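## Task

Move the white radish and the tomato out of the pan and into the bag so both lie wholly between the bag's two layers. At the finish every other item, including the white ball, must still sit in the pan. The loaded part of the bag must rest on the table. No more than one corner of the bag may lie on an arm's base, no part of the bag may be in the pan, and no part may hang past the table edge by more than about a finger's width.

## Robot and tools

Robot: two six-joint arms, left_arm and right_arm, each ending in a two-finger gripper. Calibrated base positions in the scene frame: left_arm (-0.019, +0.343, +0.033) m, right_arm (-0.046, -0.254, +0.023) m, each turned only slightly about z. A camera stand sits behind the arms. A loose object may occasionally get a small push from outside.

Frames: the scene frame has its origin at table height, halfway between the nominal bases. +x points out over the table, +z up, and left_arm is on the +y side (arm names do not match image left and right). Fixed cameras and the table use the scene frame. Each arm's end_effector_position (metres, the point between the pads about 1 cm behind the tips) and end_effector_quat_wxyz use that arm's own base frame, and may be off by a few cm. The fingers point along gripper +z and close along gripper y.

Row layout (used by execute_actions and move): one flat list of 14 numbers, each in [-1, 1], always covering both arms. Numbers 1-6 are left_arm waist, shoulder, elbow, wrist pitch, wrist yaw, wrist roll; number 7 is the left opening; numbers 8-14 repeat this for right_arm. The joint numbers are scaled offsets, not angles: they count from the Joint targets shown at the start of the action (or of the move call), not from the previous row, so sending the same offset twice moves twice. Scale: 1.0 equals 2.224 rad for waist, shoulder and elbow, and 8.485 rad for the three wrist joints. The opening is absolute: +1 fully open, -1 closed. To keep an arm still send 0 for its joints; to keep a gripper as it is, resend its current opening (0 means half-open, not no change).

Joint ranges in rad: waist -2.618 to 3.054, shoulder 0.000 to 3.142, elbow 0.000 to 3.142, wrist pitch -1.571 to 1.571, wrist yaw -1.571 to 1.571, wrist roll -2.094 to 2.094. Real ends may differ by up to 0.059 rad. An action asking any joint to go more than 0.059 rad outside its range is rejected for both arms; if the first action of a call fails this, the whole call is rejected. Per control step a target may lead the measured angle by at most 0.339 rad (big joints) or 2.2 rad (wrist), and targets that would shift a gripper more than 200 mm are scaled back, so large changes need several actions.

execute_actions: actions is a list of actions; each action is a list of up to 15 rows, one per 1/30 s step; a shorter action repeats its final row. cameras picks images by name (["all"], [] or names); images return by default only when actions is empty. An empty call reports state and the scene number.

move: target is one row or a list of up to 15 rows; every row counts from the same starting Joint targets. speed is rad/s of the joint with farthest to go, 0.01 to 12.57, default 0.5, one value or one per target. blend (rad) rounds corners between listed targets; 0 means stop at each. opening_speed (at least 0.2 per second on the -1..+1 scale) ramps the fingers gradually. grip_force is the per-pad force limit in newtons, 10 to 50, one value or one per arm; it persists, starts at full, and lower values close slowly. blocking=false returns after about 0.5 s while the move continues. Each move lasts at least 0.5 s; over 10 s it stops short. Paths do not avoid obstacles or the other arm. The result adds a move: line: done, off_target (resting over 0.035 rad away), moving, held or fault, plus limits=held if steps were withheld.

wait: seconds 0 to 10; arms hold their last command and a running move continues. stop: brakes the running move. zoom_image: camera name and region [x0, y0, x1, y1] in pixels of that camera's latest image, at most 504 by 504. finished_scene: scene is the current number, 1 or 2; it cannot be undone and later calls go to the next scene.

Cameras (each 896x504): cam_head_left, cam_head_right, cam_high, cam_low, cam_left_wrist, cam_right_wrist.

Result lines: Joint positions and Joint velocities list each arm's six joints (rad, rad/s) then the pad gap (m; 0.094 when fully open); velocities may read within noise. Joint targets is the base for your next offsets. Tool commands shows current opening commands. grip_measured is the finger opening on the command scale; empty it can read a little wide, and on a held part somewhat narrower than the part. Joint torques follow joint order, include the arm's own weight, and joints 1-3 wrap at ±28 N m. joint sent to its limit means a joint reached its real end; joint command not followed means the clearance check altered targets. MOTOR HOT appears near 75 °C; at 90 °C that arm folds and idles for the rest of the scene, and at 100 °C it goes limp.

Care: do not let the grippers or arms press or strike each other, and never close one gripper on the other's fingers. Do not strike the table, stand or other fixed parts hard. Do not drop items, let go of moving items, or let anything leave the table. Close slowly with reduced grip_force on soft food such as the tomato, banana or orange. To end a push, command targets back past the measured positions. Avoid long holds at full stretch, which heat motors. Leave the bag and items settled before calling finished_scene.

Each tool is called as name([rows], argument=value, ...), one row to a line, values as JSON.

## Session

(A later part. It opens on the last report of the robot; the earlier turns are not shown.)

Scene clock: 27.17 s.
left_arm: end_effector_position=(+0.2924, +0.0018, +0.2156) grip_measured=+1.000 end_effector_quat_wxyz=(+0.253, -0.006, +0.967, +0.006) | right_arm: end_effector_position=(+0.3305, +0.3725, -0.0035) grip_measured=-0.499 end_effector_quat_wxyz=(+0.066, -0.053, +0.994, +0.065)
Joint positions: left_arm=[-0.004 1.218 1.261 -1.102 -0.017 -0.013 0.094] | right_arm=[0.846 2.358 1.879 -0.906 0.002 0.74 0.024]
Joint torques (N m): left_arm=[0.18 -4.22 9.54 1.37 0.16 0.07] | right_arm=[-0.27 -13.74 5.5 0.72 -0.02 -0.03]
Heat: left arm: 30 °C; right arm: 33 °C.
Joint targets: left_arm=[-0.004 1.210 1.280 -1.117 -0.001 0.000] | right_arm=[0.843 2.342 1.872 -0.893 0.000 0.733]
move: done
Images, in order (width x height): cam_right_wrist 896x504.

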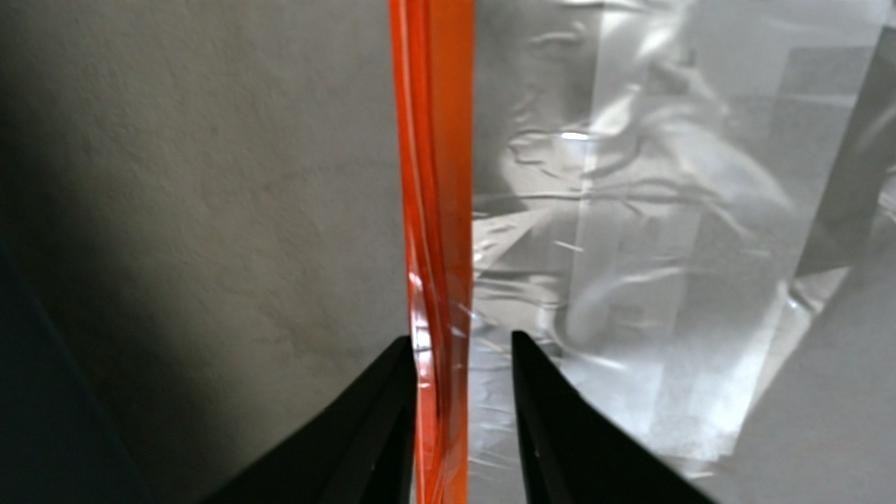

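move(target=[0,0,0,0,0,0,1, 0,0,0,0,0,0,-0.8], opening_speed=0.4, cameras=["cam_right_wrist","cam_left_wrist"])

zoom_image(camera="cam_right_wrist", region=[330, 150, 580, 500])

zoom_image(camera="cam_left_wrist", region=[720, 80, 896, 430])

Scene clock: 28.53 s.
left_arm: end_effector_position=(+0.2924, +0.0018, +0.2156) grip_measured=+1.000 end_effector_quat_wxyz=(+0.253, -0.006, +0.967, +0.006) | right_arm: end_effector_position=(+0.3306, +0.3726, -0.0035) grip_measured=-0.799 end_effector_quat_wxyz=(+0.066, -0.053, +0.994, +0.066)
Joint positions: left_arm=[-0.004 1.218 1.261 -1.102 -0.017 -0.013 0.094] | right_arm=[0.846 2.358 1.879 -0.906 0.002 0.74 0.009]
Joint torques (N m): left_arm=[0.2 -4.21 9.55 1.37 0.15 0.06] | right_arm=[-0.25 -13.72 5.48 0.72 -0.01 -0.03]
Heat: left arm: 31 °C; right arm: 34 °C.
Joint targets: left_arm=[-0.004 1.210 1.280 -1.117 -0.001 0.000] | right_arm=[0.843 2.342 1.872 -0.893 0.000 0.733]
move: done
Images, in order (width x height): cam_left_wrist 896x504, cam_right_wrist 896x504.

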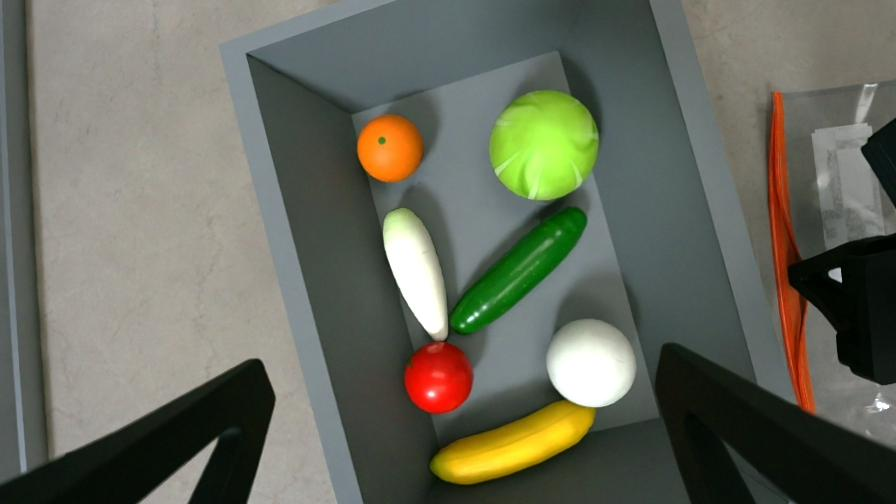

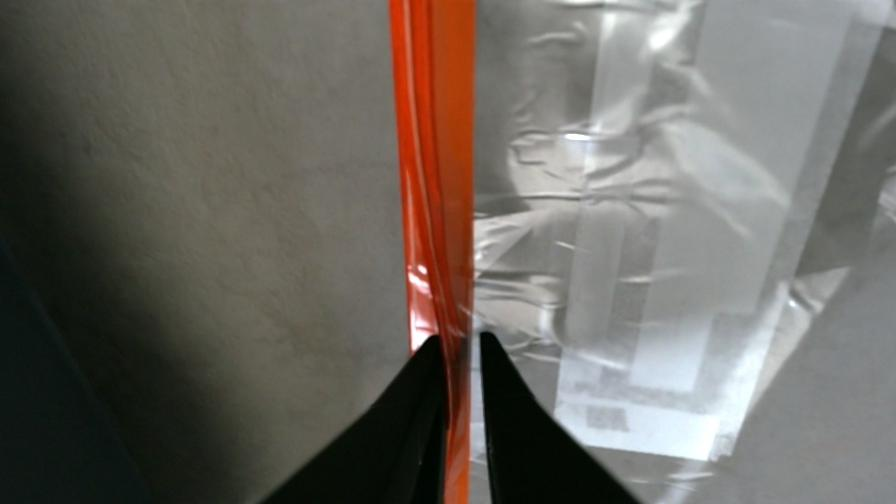

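Scaled by 1.440 from the camera's 896x504 image, which has a finer 1280x720 frame.

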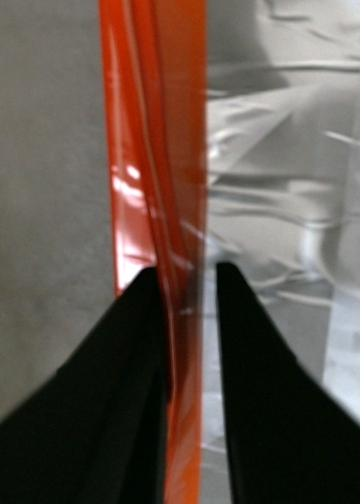

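Scaled by 1.440 from the camera's 896x504 image, which has a finer 1280x720 frame.

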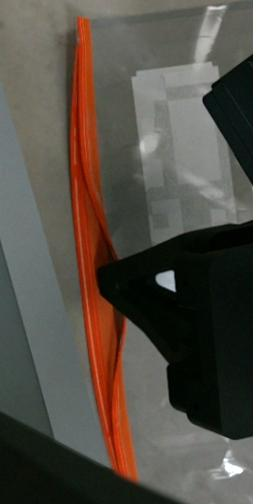

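move(target=[0,0,0,0,0,0,1, 0,0,0,0,0,0,-1], opening_speed=0.4, cameras=["cam_right_wrist","cam_left_wrist"])

zoom_image(camera="cam_right_wrist", region=[330, 150, 580, 500])

zoom_image(camera="cam_left_wrist", region=[720, 80, 896, 430])

Scene clock: 29.47 s.
left_arm: end_effector_position=(+0.2924, +0.0018, +0.2156) grip_measured=+1.000 end_effector_quat_wxyz=(+0.253, -0.006, +0.967, +0.006) | right_arm: end_effector_position=(+0.3306, +0.3726, -0.0035) grip_measured=-0.990 end_effector_quat_wxyz=(+0.066, -0.053, +0.994, +0.066)
Joint positions: left_arm=[-0.004 1.218 1.261 -1.102 -0.017 -0.013 0.094] | right_arm=[0.846 2.358 1.879 -0.906 0.002 0.74 0]
Joint torques (N m): left_arm=[0.23 -4.23 9.52 1.37 0.15 0.06] | right_arm=[-0.24 -13.71 5.49 0.72 -0.01 -0.03]
Heat: left arm: 31 °C; right arm: 34 °C.
Joint targets: left_arm=[-0.004 1.210 1.280 -1.117 -0.001 0.000] | right_arm=[0.843 2.342 1.872 -0.893 0.000 0.733]
move: done
Images, in order (width x height): cam_left_wrist 896x504, cam_right_wrist 896x504.

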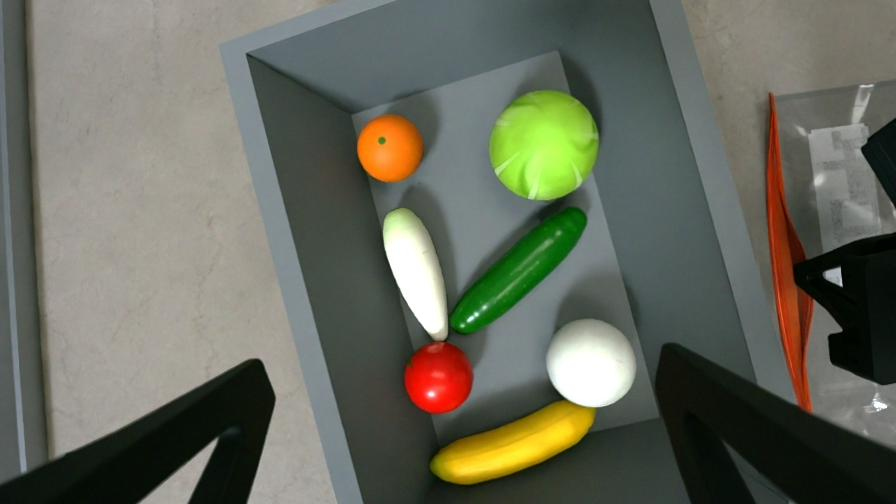

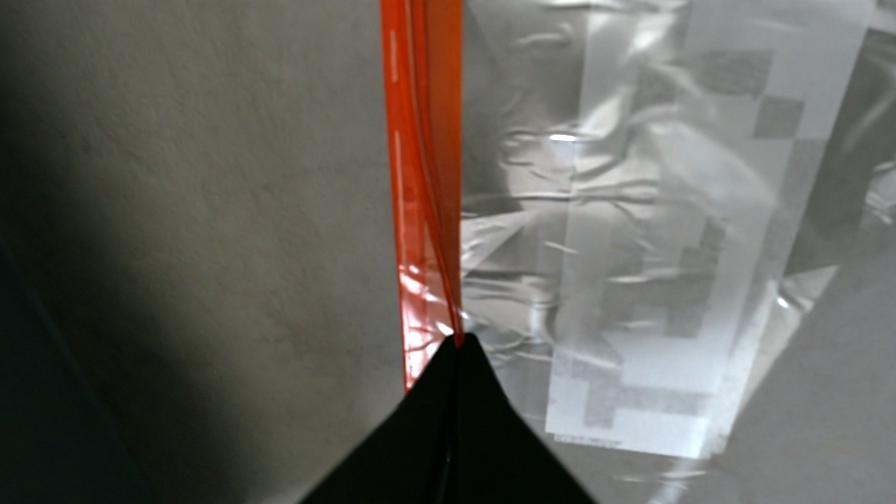

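Scaled by 1.440 from the camera's 896x504 image, which has a finer 1280x720 frame.

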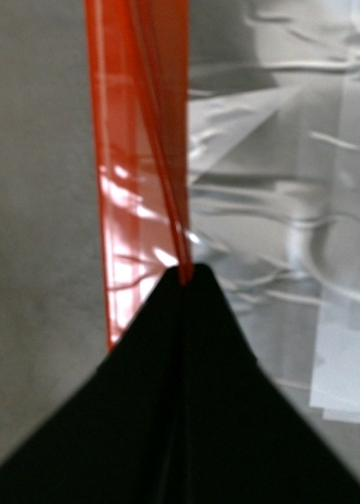

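Scaled by 1.440 from the camera's 896x504 image, which has a finer 1280x720 frame.

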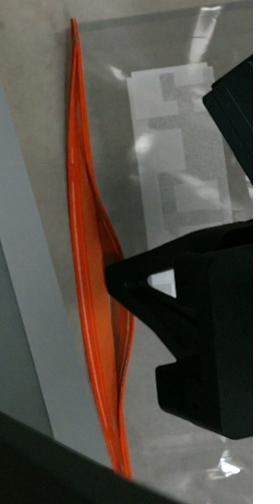

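move(target=[0,0,0,0,0,0,1, 0,-0.1628,-0.1511,0.0268,0,0,-1], speed=0.25, cameras=["all"])

Scene clock: 31.83 s.
left_arm: end_effector_position=(+0.2924, +0.0018, +0.2156) grip_measured=+1.000 end_effector_quat_wxyz=(+0.253, -0.006, +0.967, +0.006) | right_arm: end_effector_position=(+0.3173, +0.3576, +0.0598) grip_measured=-0.990 end_effector_quat_wxyz=(+0.140, -0.052, +0.979, +0.141)
Joint positions: left_arm=[-0.004 1.218 1.261 -1.102 -0.017 -0.013 0.094] | right_arm=[0.846 2.03 1.542 -0.683 0.002 0.74 0]
Joint torques (N m): left_arm=[0.2 -4.19 9.54 1.36 0.16 0.07] | right_arm=[-0.27 -14.74 5.96 1.07 -0.01 -0.05]
Heat: left arm: 31 °C; right arm: 36 °C.
Joint targets: left_arm=[-0.004 1.210 1.280 -1.117 -0.001 0.000] | right_arm=[0.843 1.980 1.536 -0.665 0.000 0.733]
move: off_target (right_arm); right_arm: the shoulder is farthest, 0.050 rad from its target

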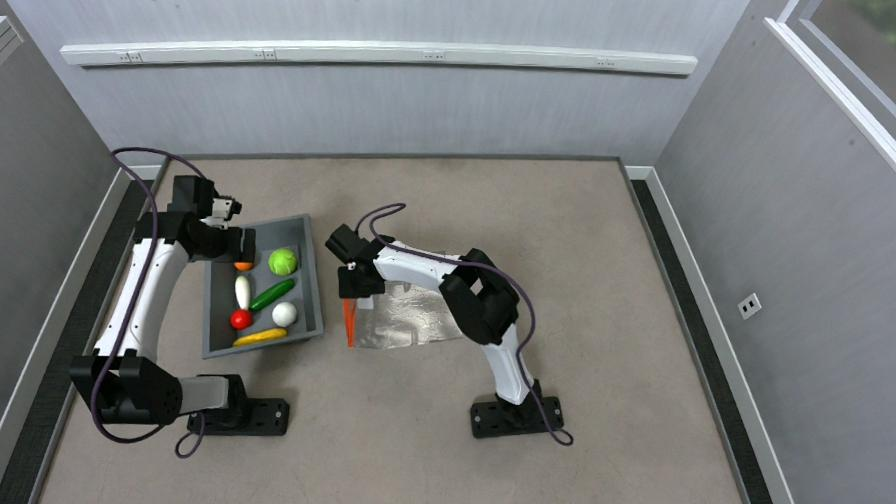

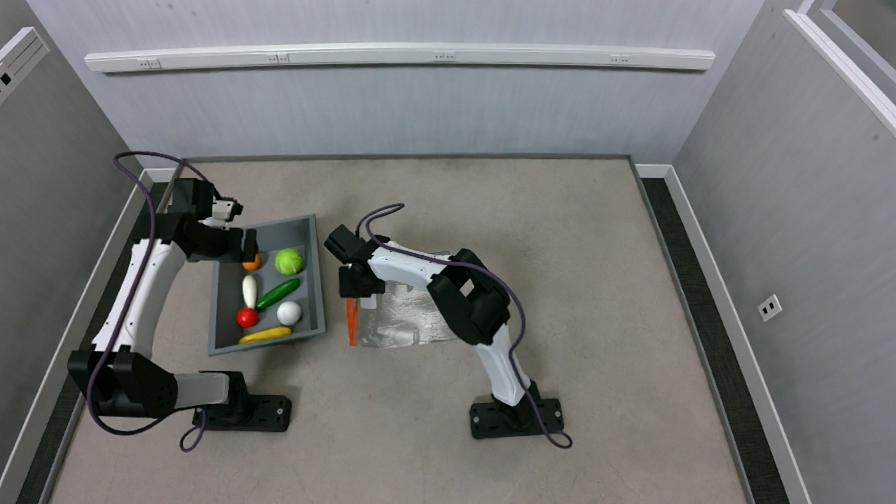

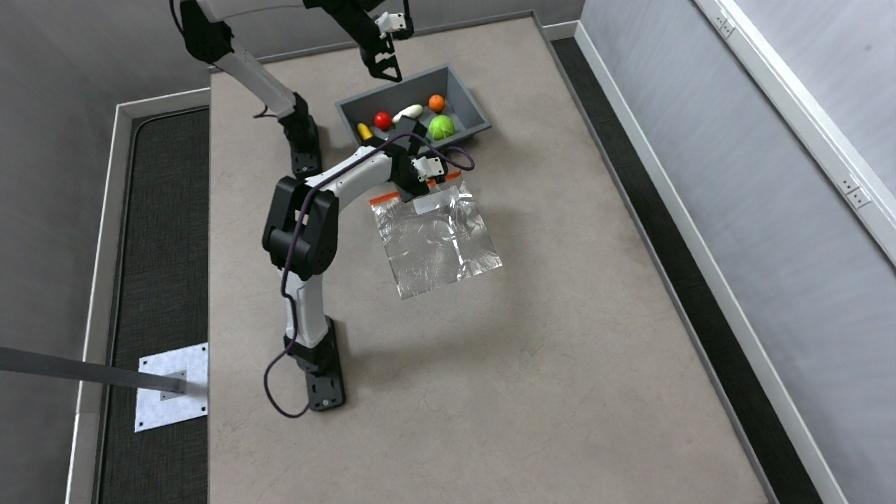

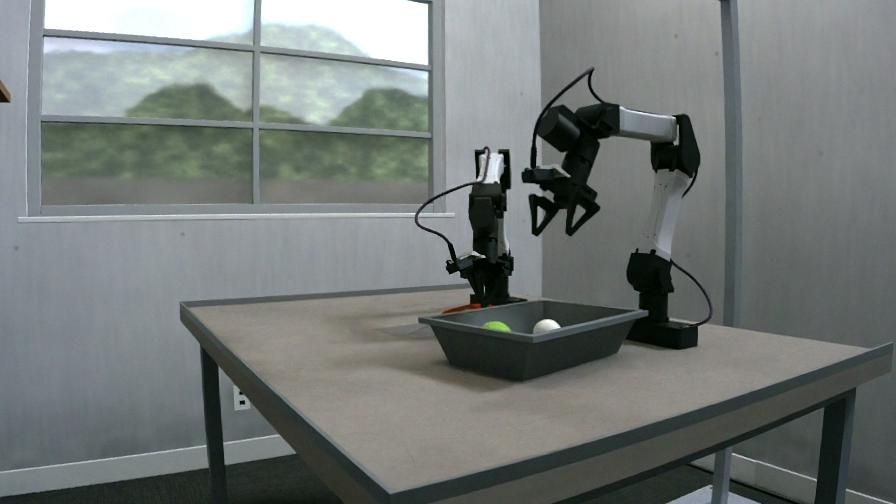

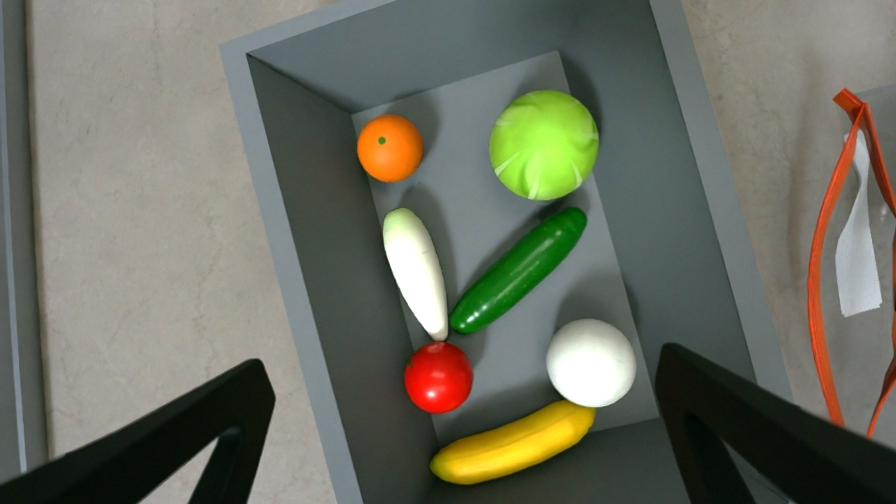

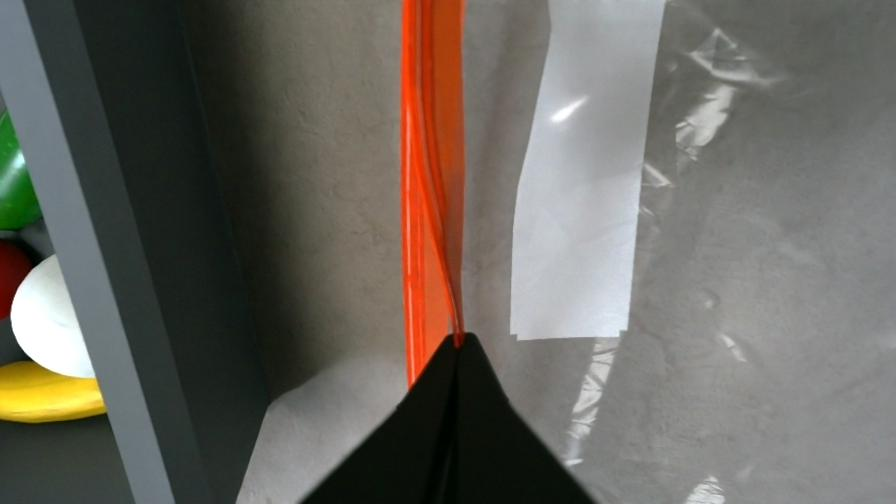

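move(target=[0.1254,0.246,0.0989,-0.0233,-0.0354,-0.0041,0.3, 0,0,0,0,0,0,-1], speed=0.5, opening_speed=2, cameras=["cam_left_wrist","cam_head_left","cam_right_wrist"])

Scene clock: 35.87 s.
left_arm: end_effector_position=(+0.2936, +0.1330, +0.1255) grip_measured=+0.302 end_effector_quat_wxyz=(-0.018, -0.145, +0.979, +0.141) | right_arm: end_effector_position=(+0.3174, +0.3577, +0.0598) grip_measured=-0.990 end_effector_quat_wxyz=(+0.140, -0.052, +0.979, +0.141)
Joint positions: left_arm=[0.273 1.747 1.479 -1.303 -0.285 -0.022 0.061] | right_arm=[0.846 2.03 1.542 -0.682 0.002 0.74 0]
Joint torques (N m): left_arm=[0.38 -6.95 9.02 0.29 -0.28 -0.17] | right_arm=[-0.23 -14.75 5.98 1.13 -0.02 -0.05]
Heat: left arm: 31 °C; right arm: 39 °C.
Joint targets: left_arm=[0.275 1.757 1.500 -1.315 -0.301 -0.035] | right_arm=[0.843 1.980 1.536 -0.665 0.000 0.733]
move: off_target (right_arm); right_arm: the shoulder is farthest, 0.050 rad from its target
Images, in order (width x height): cam_head_left 896x504, cam_left_wrist 896x504, cam_right_wrist 896x504.

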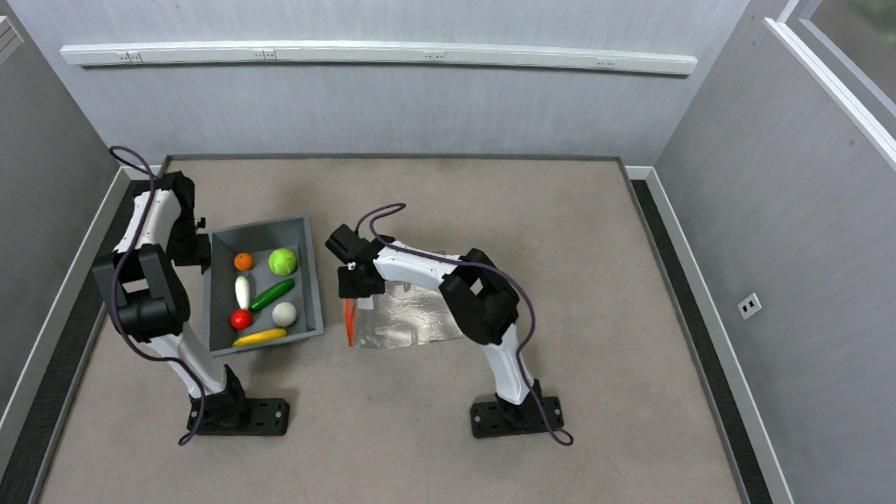

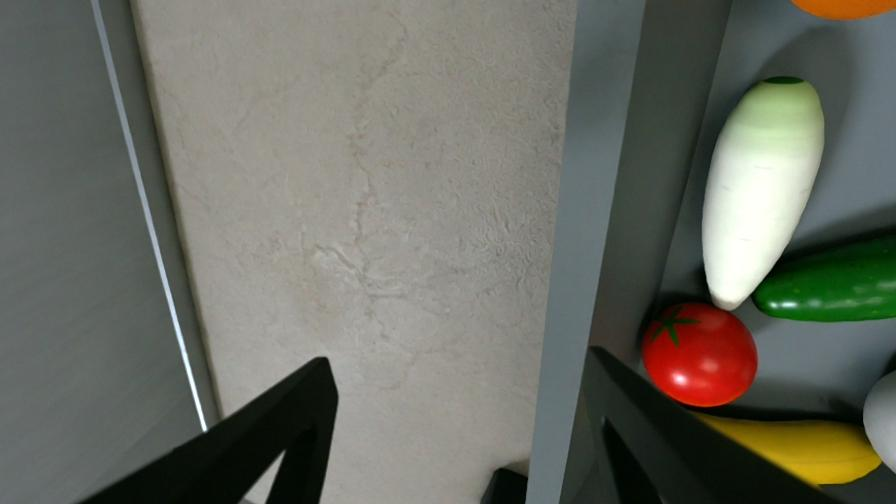

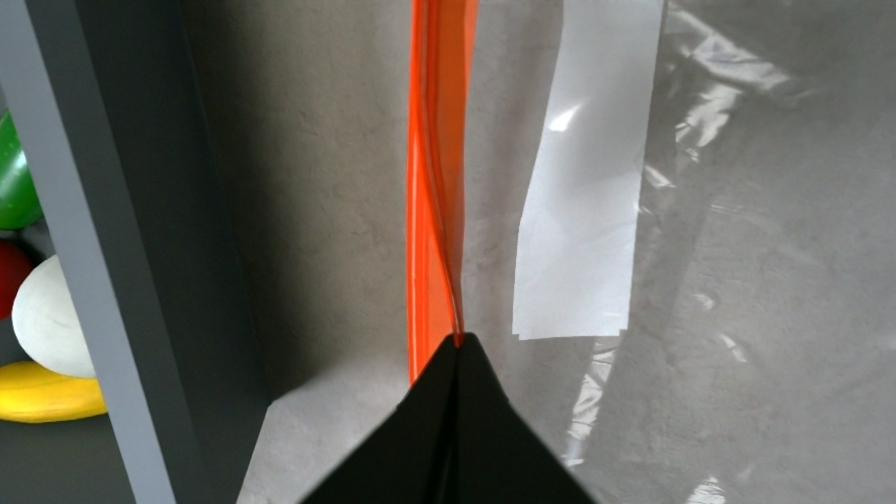

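move(target=[0,0,0,0,0.0779,0,0.3, 0,0,0,0,0,0,-1], speed=0.6, cameras=["cam_left_wrist"])

Scene clock: 38.07 s.
left_arm: end_effector_position=(+0.3224, +0.0292, +0.1286) grip_measured=+0.302 end_effector_quat_wxyz=(+0.021, -0.145, +0.974, -0.170) | right_arm: end_effector_position=(+0.3174, +0.3577, +0.0598) grip_measured=-0.990 end_effector_quat_wxyz=(+0.140, -0.052, +0.979, +0.141)
Joint positions: left_arm=[0.273 1.747 1.479 -1.303 0.344 -0.023 0.061] | right_arm=[0.846 2.03 1.542 -0.682 0.002 0.74 0]
Joint torques (N m): left_arm=[0.38 -6.98 9.02 0.28 0.35 -0.12] | right_arm=[-0.27 -14.74 5.96 1.13 -0.02 -0.04]
Heat: left arm: 32 °C; right arm: 40 °C.
Joint targets: left_arm=[0.275 1.757 1.500 -1.315 0.360 -0.035] | right_arm=[0.843 1.980 1.536 -0.665 0.000 0.733]
move: off_target (right_arm); right_arm: the shoulder is farthest, 0.050 rad from its target
Images, in order (width x height): cam_left_wrist 896x504.

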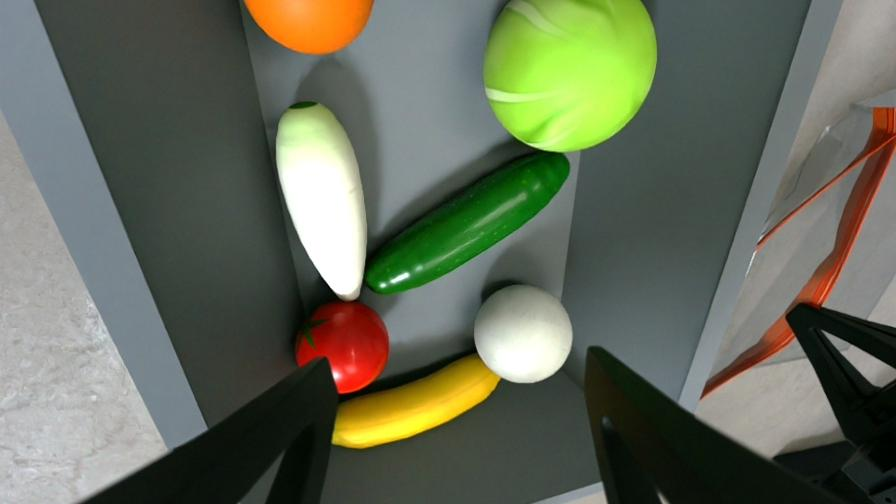

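move(target=[0.0877,-0.0301,-0.0809,0.0161,0,0.0018,0.0, 0,0,0,0,0,0,-1], speed=0.5, opening_speed=2, cameras=["cam_left_wrist"])

Scene clock: 40.77 s.
left_arm: end_effector_position=(+0.3009, +0.0857, +0.1012) grip_measured=+0.002 end_effector_quat_wxyz=(+0.038, -0.240, +0.955, -0.170) | right_arm: end_effector_position=(+0.3174, +0.3577, +0.0598) grip_measured=-0.990 end_effector_quat_wxyz=(+0.140, -0.052, +0.979, +0.141)
Joint positions: left_arm=[0.47 1.715 1.331 -1.189 0.35 -0.023 0.047] | right_arm=[0.846 2.03 1.542 -0.682 0.002 0.74 0]
Joint torques (N m): left_arm=[0.25 -9.29 5.89 0.53 0.31 0.01] | right_arm=[-0.25 -14.75 5.96 1.13 -0.01 -0.04]
Heat: left arm: 31 °C; right arm: 42 °C.
Joint targets: left_arm=[0.470 1.690 1.320 -1.178 0.360 -0.020] | right_arm=[0.843 1.980 1.536 -0.665 0.000 0.733]
move: off_target (right_arm); right_arm: the shoulder is farthest, 0.050 rad from its target
Images, in order (width x height): cam_left_wrist 896x504.

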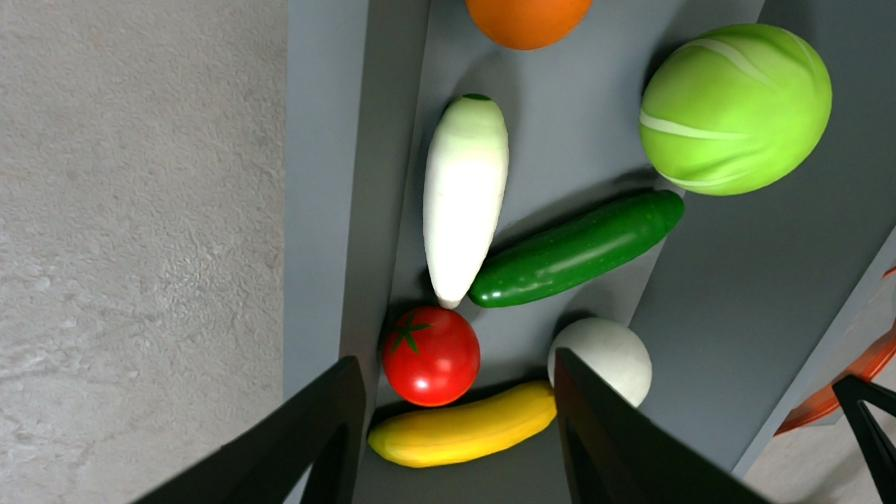

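move(target=[-0.0108,0.0674,-0.0719,0.0328,0.0118,0.0106,-0.05, 0,0,0,0,0,0,-1], speed=0.4, opening_speed=2, cameras=["cam_left_wrist"])

Scene clock: 50.80 s.
left_arm: end_effector_position=(+0.3187, +0.0633, +0.0429) grip_measured=-0.049 end_effector_quat_wxyz=(+0.057, -0.187, +0.953, -0.230) | right_arm: end_effector_position=(+0.3174, +0.3577, +0.0598) grip_measured=-0.990 end_effector_quat_wxyz=(+0.140, -0.052, +0.979, +0.141)
Joint positions: left_arm=[0.445 1.815 1.174 -0.935 0.478 0.059 0.045] | right_arm=[0.846 2.03 1.542 -0.682 0.002 0.74 0]
Joint torques (N m): left_arm=[0.31 -5.9 5.12 0.82 0.12 0.09] | right_arm=[-0.25 -14.74 5.97 1.13 -0.01 -0.04]
Heat: left arm: 31 °C; right arm: 47 °C.
Joint targets: left_arm=[0.446 1.840 1.160 -0.900 0.460 0.070] | right_arm=[0.843 1.980 1.536 -0.665 0.000 0.733]
move: off_target (left_arm, right_arm); left_arm: the wrist pitch is farthest, 0.036 rad from its target; right_arm: the shoulder is farthest, 0.050 rad from its target
Images, in order (width x height): cam_left_wrist 896x504.

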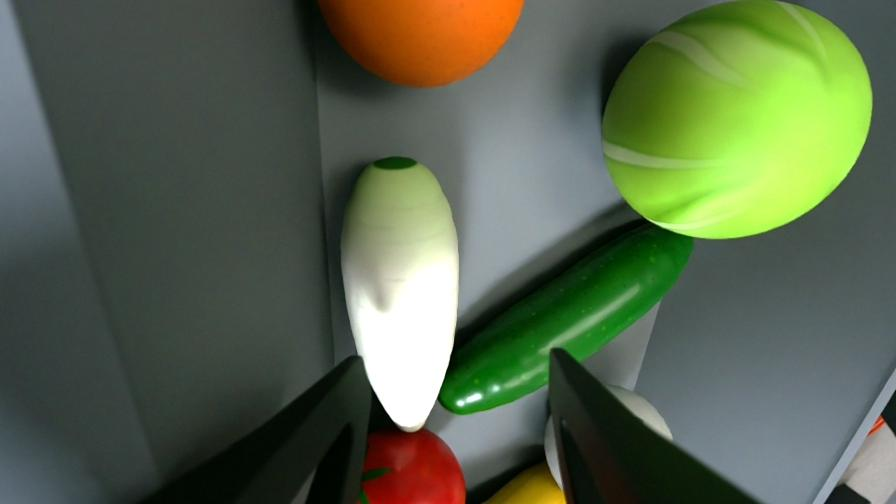

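move(target=[0.0238,-0.0067,-0.0202,0.0047,0,0,-0.05, 0,0,0,0,0,0,-1], speed=0.3, cameras=["cam_left_wrist"])

Scene clock: 52.73 s.
left_arm: end_effector_position=(+0.3170, +0.0772, +0.0333) grip_measured=-0.049 end_effector_quat_wxyz=(+0.074, -0.202, +0.950, -0.226) | right_arm: end_effector_position=(+0.3174, +0.3577, +0.0598) grip_measured=-0.990 end_effector_quat_wxyz=(+0.140, -0.052, +0.979, +0.141)
Joint positions: left_arm=[0.488 1.815 1.132 -0.868 0.48 0.064 0.045] | right_arm=[0.846 2.03 1.542 -0.682 0.002 0.74 0]
Joint torques (N m): left_arm=[1.07 -7.06 4.79 0.56 0.11 0.05] | right_arm=[-0.25 -14.74 5.96 1.13 -0.02 -0.05]
Heat: left arm: 31 °C; right arm: 48 °C.
Joint targets: left_arm=[0.499 1.825 1.115 -0.860 0.460 0.070] | right_arm=[0.843 1.980 1.536 -0.665 0.000 0.733]
move: off_target (right_arm); right_arm: the shoulder is farthest, 0.050 rad from its target
Images, in order (width x height): cam_left_wrist 896x504.

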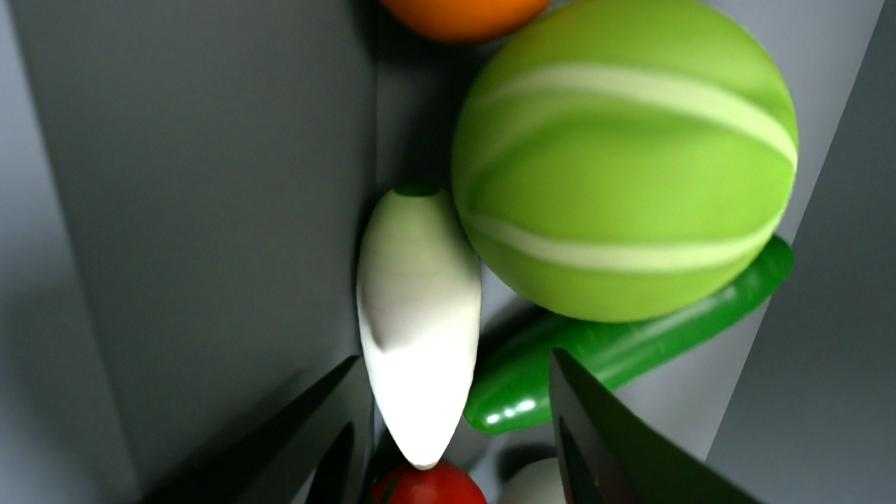

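wait(seconds=0.5, cameras=["cam_left_wrist","cam_high"])

Scene clock: 53.40 s.
left_arm: end_effector_position=(+0.3170, +0.0772, +0.0333) grip_measured=-0.049 end_effector_quat_wxyz=(+0.074, -0.202, +0.950, -0.226) | right_arm: end_effector_position=(+0.3174, +0.3577, +0.0598) grip_measured=-0.990 end_effector_quat_wxyz=(+0.140, -0.052, +0.979, +0.141)
Joint positions: left_arm=[0.488 1.815 1.132 -0.868 0.48 0.064 0.045] | right_arm=[0.846 2.03 1.542 -0.682 0.002 0.74 0]
Joint torques (N m): left_arm=[1.09 -7.01 4.79 0.55 0.1 0.05] | right_arm=[-0.25 -14.76 5.97 1.13 -0.01 -0.04]
Heat: left arm: 31 °C; right arm: 49 °C.
Joint targets: left_arm=[0.499 1.825 1.115 -0.860 0.460 0.070] | right_arm=[0.843 1.980 1.536 -0.665 0.000 0.733]
Tool commands: left_gripper/opening=-0.05 right_gripper/opening=-1.0
wait: 0.50 s; at rest from the start
Images, in order (width x height): cam_high 896x504, cam_left_wrist 896x504.

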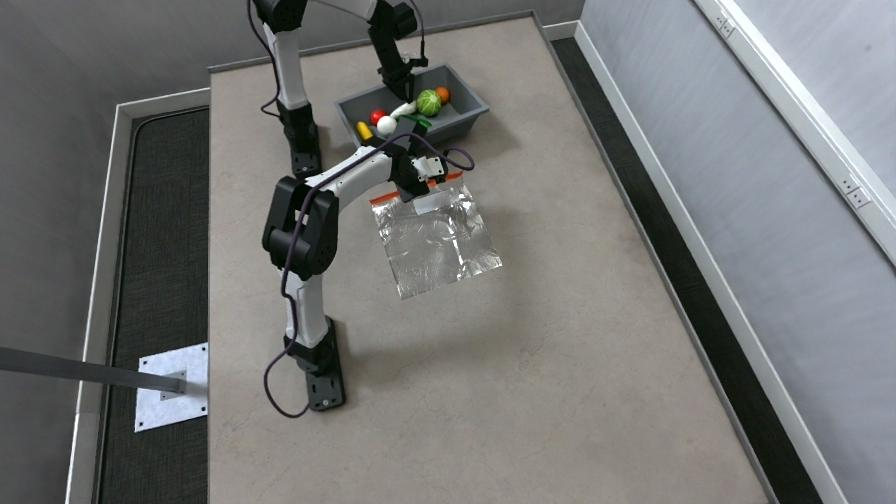

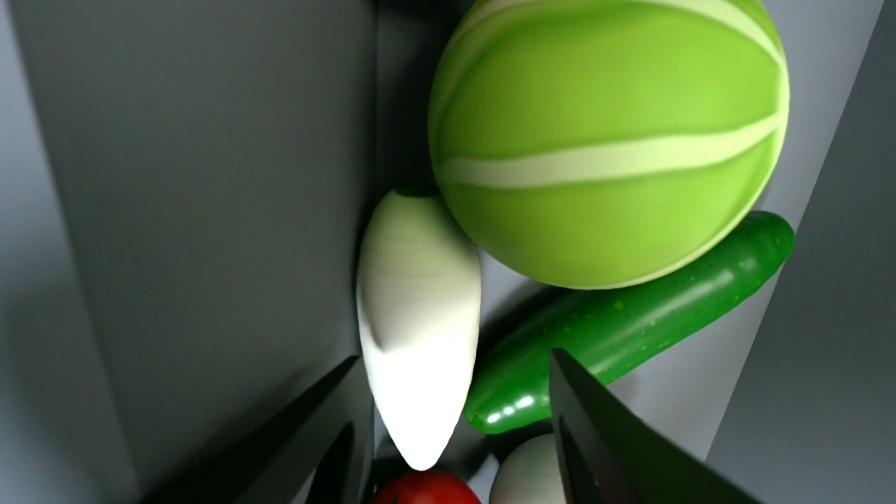

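move(target=[-0.0175,0.0229,-0.0262,0.0113,0,-0.0056,0.17, 0,0.018,0,0,0,0,-1], speed=0.2, cameras=["cam_left_wrist"])

Scene clock: 55.57 s.
left_arm: end_effector_position=(+0.3150, +0.0670, +0.0087) grip_measured=+0.168 end_effector_quat_wxyz=(+0.064, -0.203, +0.950, -0.229) | right_arm: end_effector_position=(+0.3174, +0.3577, +0.0598) grip_measured=-0.990 end_effector_quat_wxyz=(+0.140, -0.052, +0.979, +0.141)
Joint positions: left_arm=[0.462 1.853 1.071 -0.779 0.481 0.039 0.055] | right_arm=[0.846 2.03 1.542 -0.682 0.002 0.74 0]
Joint torques (N m): left_arm=[0.05 -6.08 4.74 0.59 0.11 -0.17] | right_arm=[-0.24 -11.23 5.94 1.13 -0.01 -0.04]
Heat: left arm: 30 °C; right arm: 49 °C.
Joint targets: left_arm=[0.460 1.876 1.057 -0.764 0.460 0.023] | right_arm=[0.843 2.020 1.536 -0.665 0.000 0.733]
move: done
Images, in order (width x height): cam_left_wrist 896x504.

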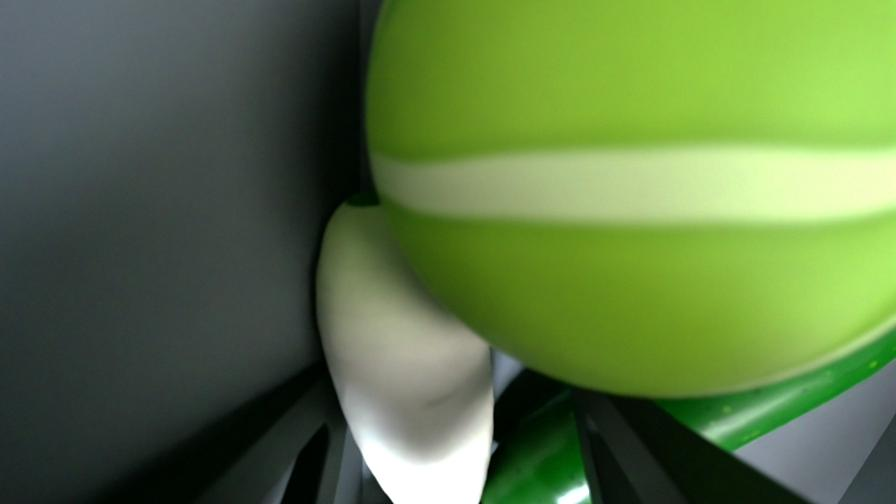

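move(target=[-0.0107,0.0153,-0.0174,0.0076,0,-0.0038,0.05, 0,0,0,0,0,0,-1], speed=0.15, opening_speed=1, cameras=["cam_left_wrist"])

Scene clock: 57.43 s.
left_arm: end_effector_position=(+0.3165, +0.0602, -0.0033) grip_measured=+0.051 end_effector_quat_wxyz=(+0.061, -0.205, +0.950, -0.230) | right_arm: end_effector_position=(+0.3174, +0.3577, +0.0598) grip_measured=-0.990 end_effector_quat_wxyz=(+0.140, -0.052, +0.979, +0.141)
Joint positions: left_arm=[0.44 1.873 1.043 -0.723 0.48 0.012 0.049] | right_arm=[0.846 2.03 1.542 -0.682 0.002 0.74 0]
Joint torques (N m): left_arm=[-0.1 -5.09 3.55 0.72 0.1 -0.22] | right_arm=[-0.27 -11.22 5.97 1.13 -0.01 -0.04]
Heat: left arm: 30 °C; right arm: 49 °C.
Joint targets: left_arm=[0.436 1.910 1.019 -0.700 0.460 -0.010] | right_arm=[0.843 2.020 1.536 -0.665 0.000 0.733]
move: off_target (left_arm); left_arm: the shoulder is farthest, 0.037 rad from its target
Images, in order (width x height): cam_left_wrist 896x504.

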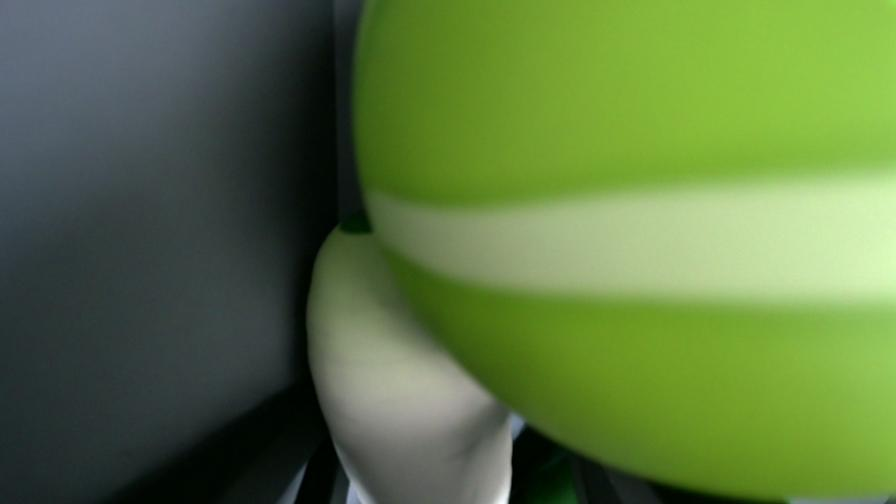

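move(target=[0,0,0,0,0,0,-0.6, 0,0,0,0,0,0,-1], grip_force=[30, 50], opening_speed=0.5, cameras=["cam_left_wrist"])

Scene clock: 59.17 s.
left_arm: end_effector_position=(+0.3167, +0.0610, -0.0056) grip_measured=-0.333 end_effector_quat_wxyz=(+0.061, -0.208, +0.949, -0.228) | right_arm: end_effector_position=(+0.3174, +0.3577, +0.0598) grip_measured=-0.990 end_effector_quat_wxyz=(+0.140, -0.052, +0.979, +0.141)
Joint positions: left_arm=[0.44 1.877 1.038 -0.712 0.476 0.004 0.031] | right_arm=[0.846 2.03 1.542 -0.682 0.002 0.74 0]
Joint torques (N m): left_arm=[-0.1 -5.38 3.93 0.59 0.12 -0.15] | right_arm=[-0.25 -11.23 5.96 1.13 -0.01 -0.04]
Heat: left arm: 30 °C; right arm: 49 °C.
Joint targets: left_arm=[0.436 1.910 1.018 -0.700 0.460 -0.010] | right_arm=[0.843 2.020 1.536 -0.665 0.000 0.733]
grip_force (N): 30, 50
move: done
Images, in order (width x height): cam_left_wrist 896x504.

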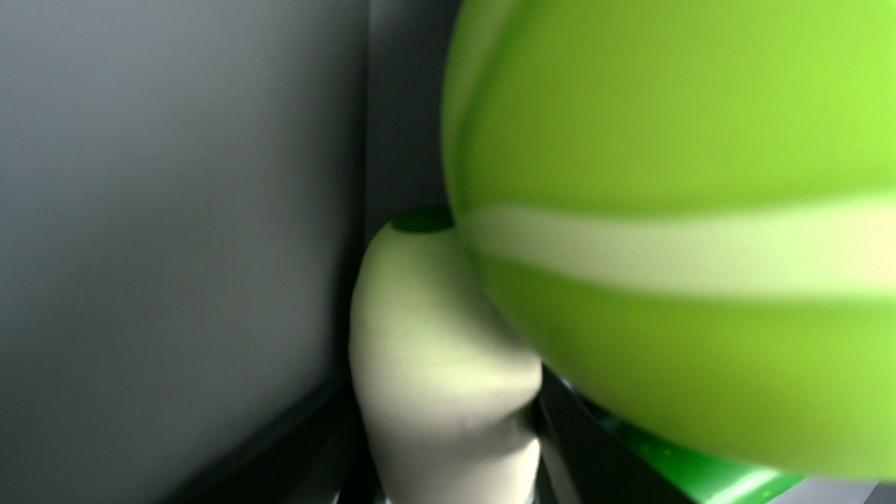

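move([
  [0.0108,-0.0382,0.0436,-0.0189,0,0.0047,-0.6,0,0,0,0,0,0,-1],
  [0,-0.0899,0.1718,-0.0661,0,0,-0.6,0,0,0,0,0,0,-1],
  [-0.3822,-0.0522,0.3188,-0.0948,-0.0542,-0.2121,-0.6,0,0,0,0,0,0,-1],
], speed=[0.3,0.6,0.7], blend=0.05, cameras=["all"])

Scene clock: 65.80 s.
left_arm: end_effector_position=(+0.2964, -0.1328, +0.1671) grip_measured=-0.335 end_effector_quat_wxyz=(-0.005, -0.638, +0.770, -0.008) | right_arm: end_effector_position=(+0.3174, +0.3577, +0.0598) grip_measured=-0.990 end_effector_quat_wxyz=(+0.140, -0.052, +0.979, +0.141)
Joint positions: left_arm=[-0.412 1.775 1.707 -1.492 0.017 -1.796 0.031] | right_arm=[0.846 2.03 1.542 -0.682 0.002 0.74 0]
Joint torques (N m): left_arm=[0.09 -6.38 8.87 0.19 -0.22 -0.17] | right_arm=[-0.24 -11.22 5.94 1.13 -0.01 -0.05]
Heat: left arm: 31 °C; right arm: 49 °C.
Joint targets: left_arm=[-0.414 1.794 1.727 -1.504 0.000 -1.809] | right_arm=[0.843 2.020 1.536 -0.665 0.000 0.733]
grip_force (N): 30, 50
move: done

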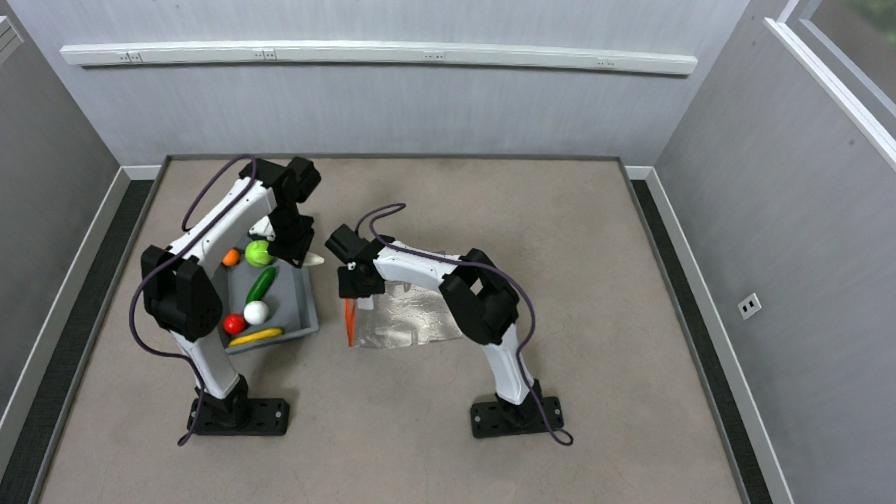

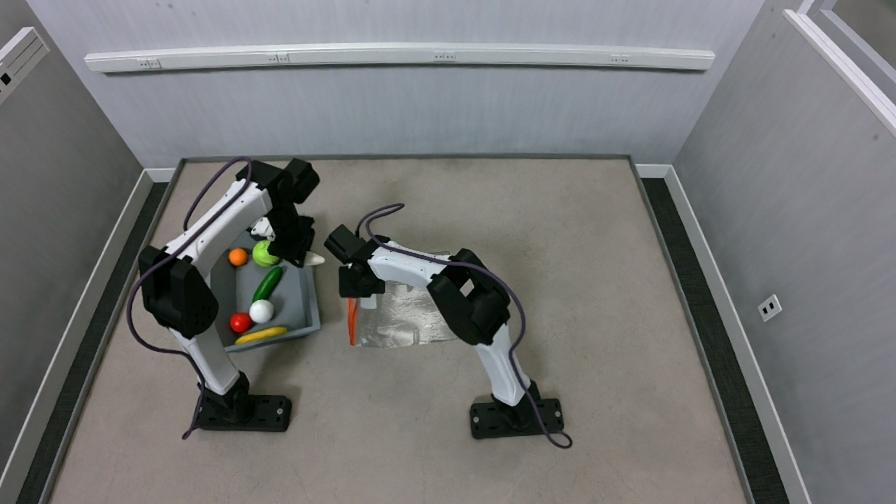

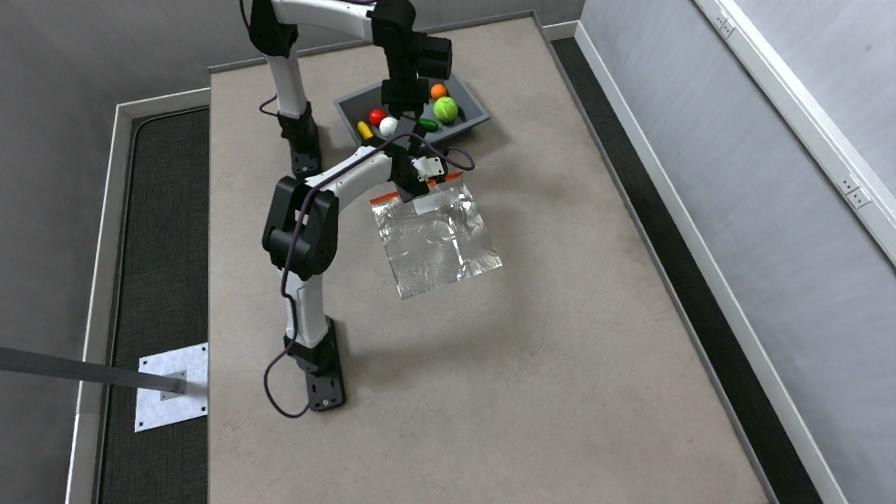

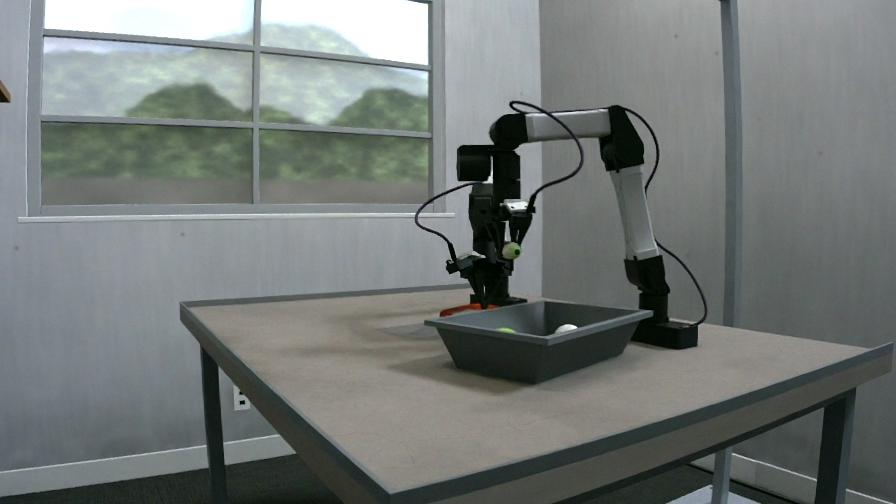

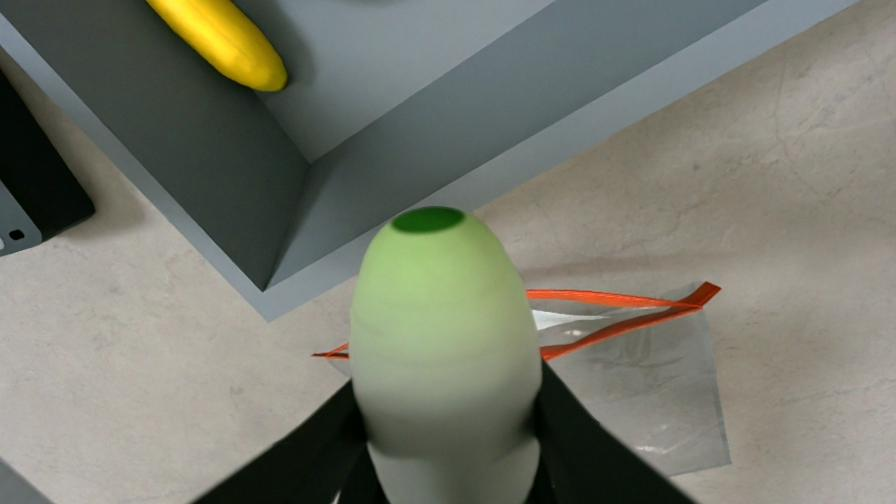

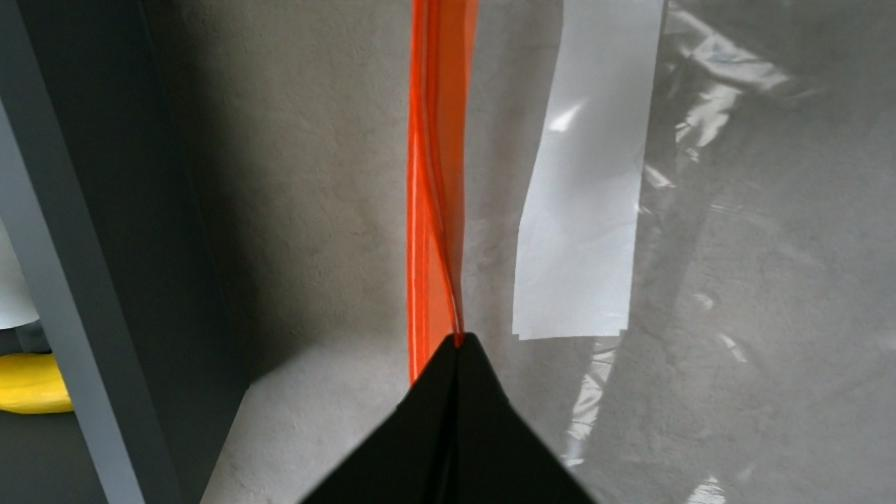

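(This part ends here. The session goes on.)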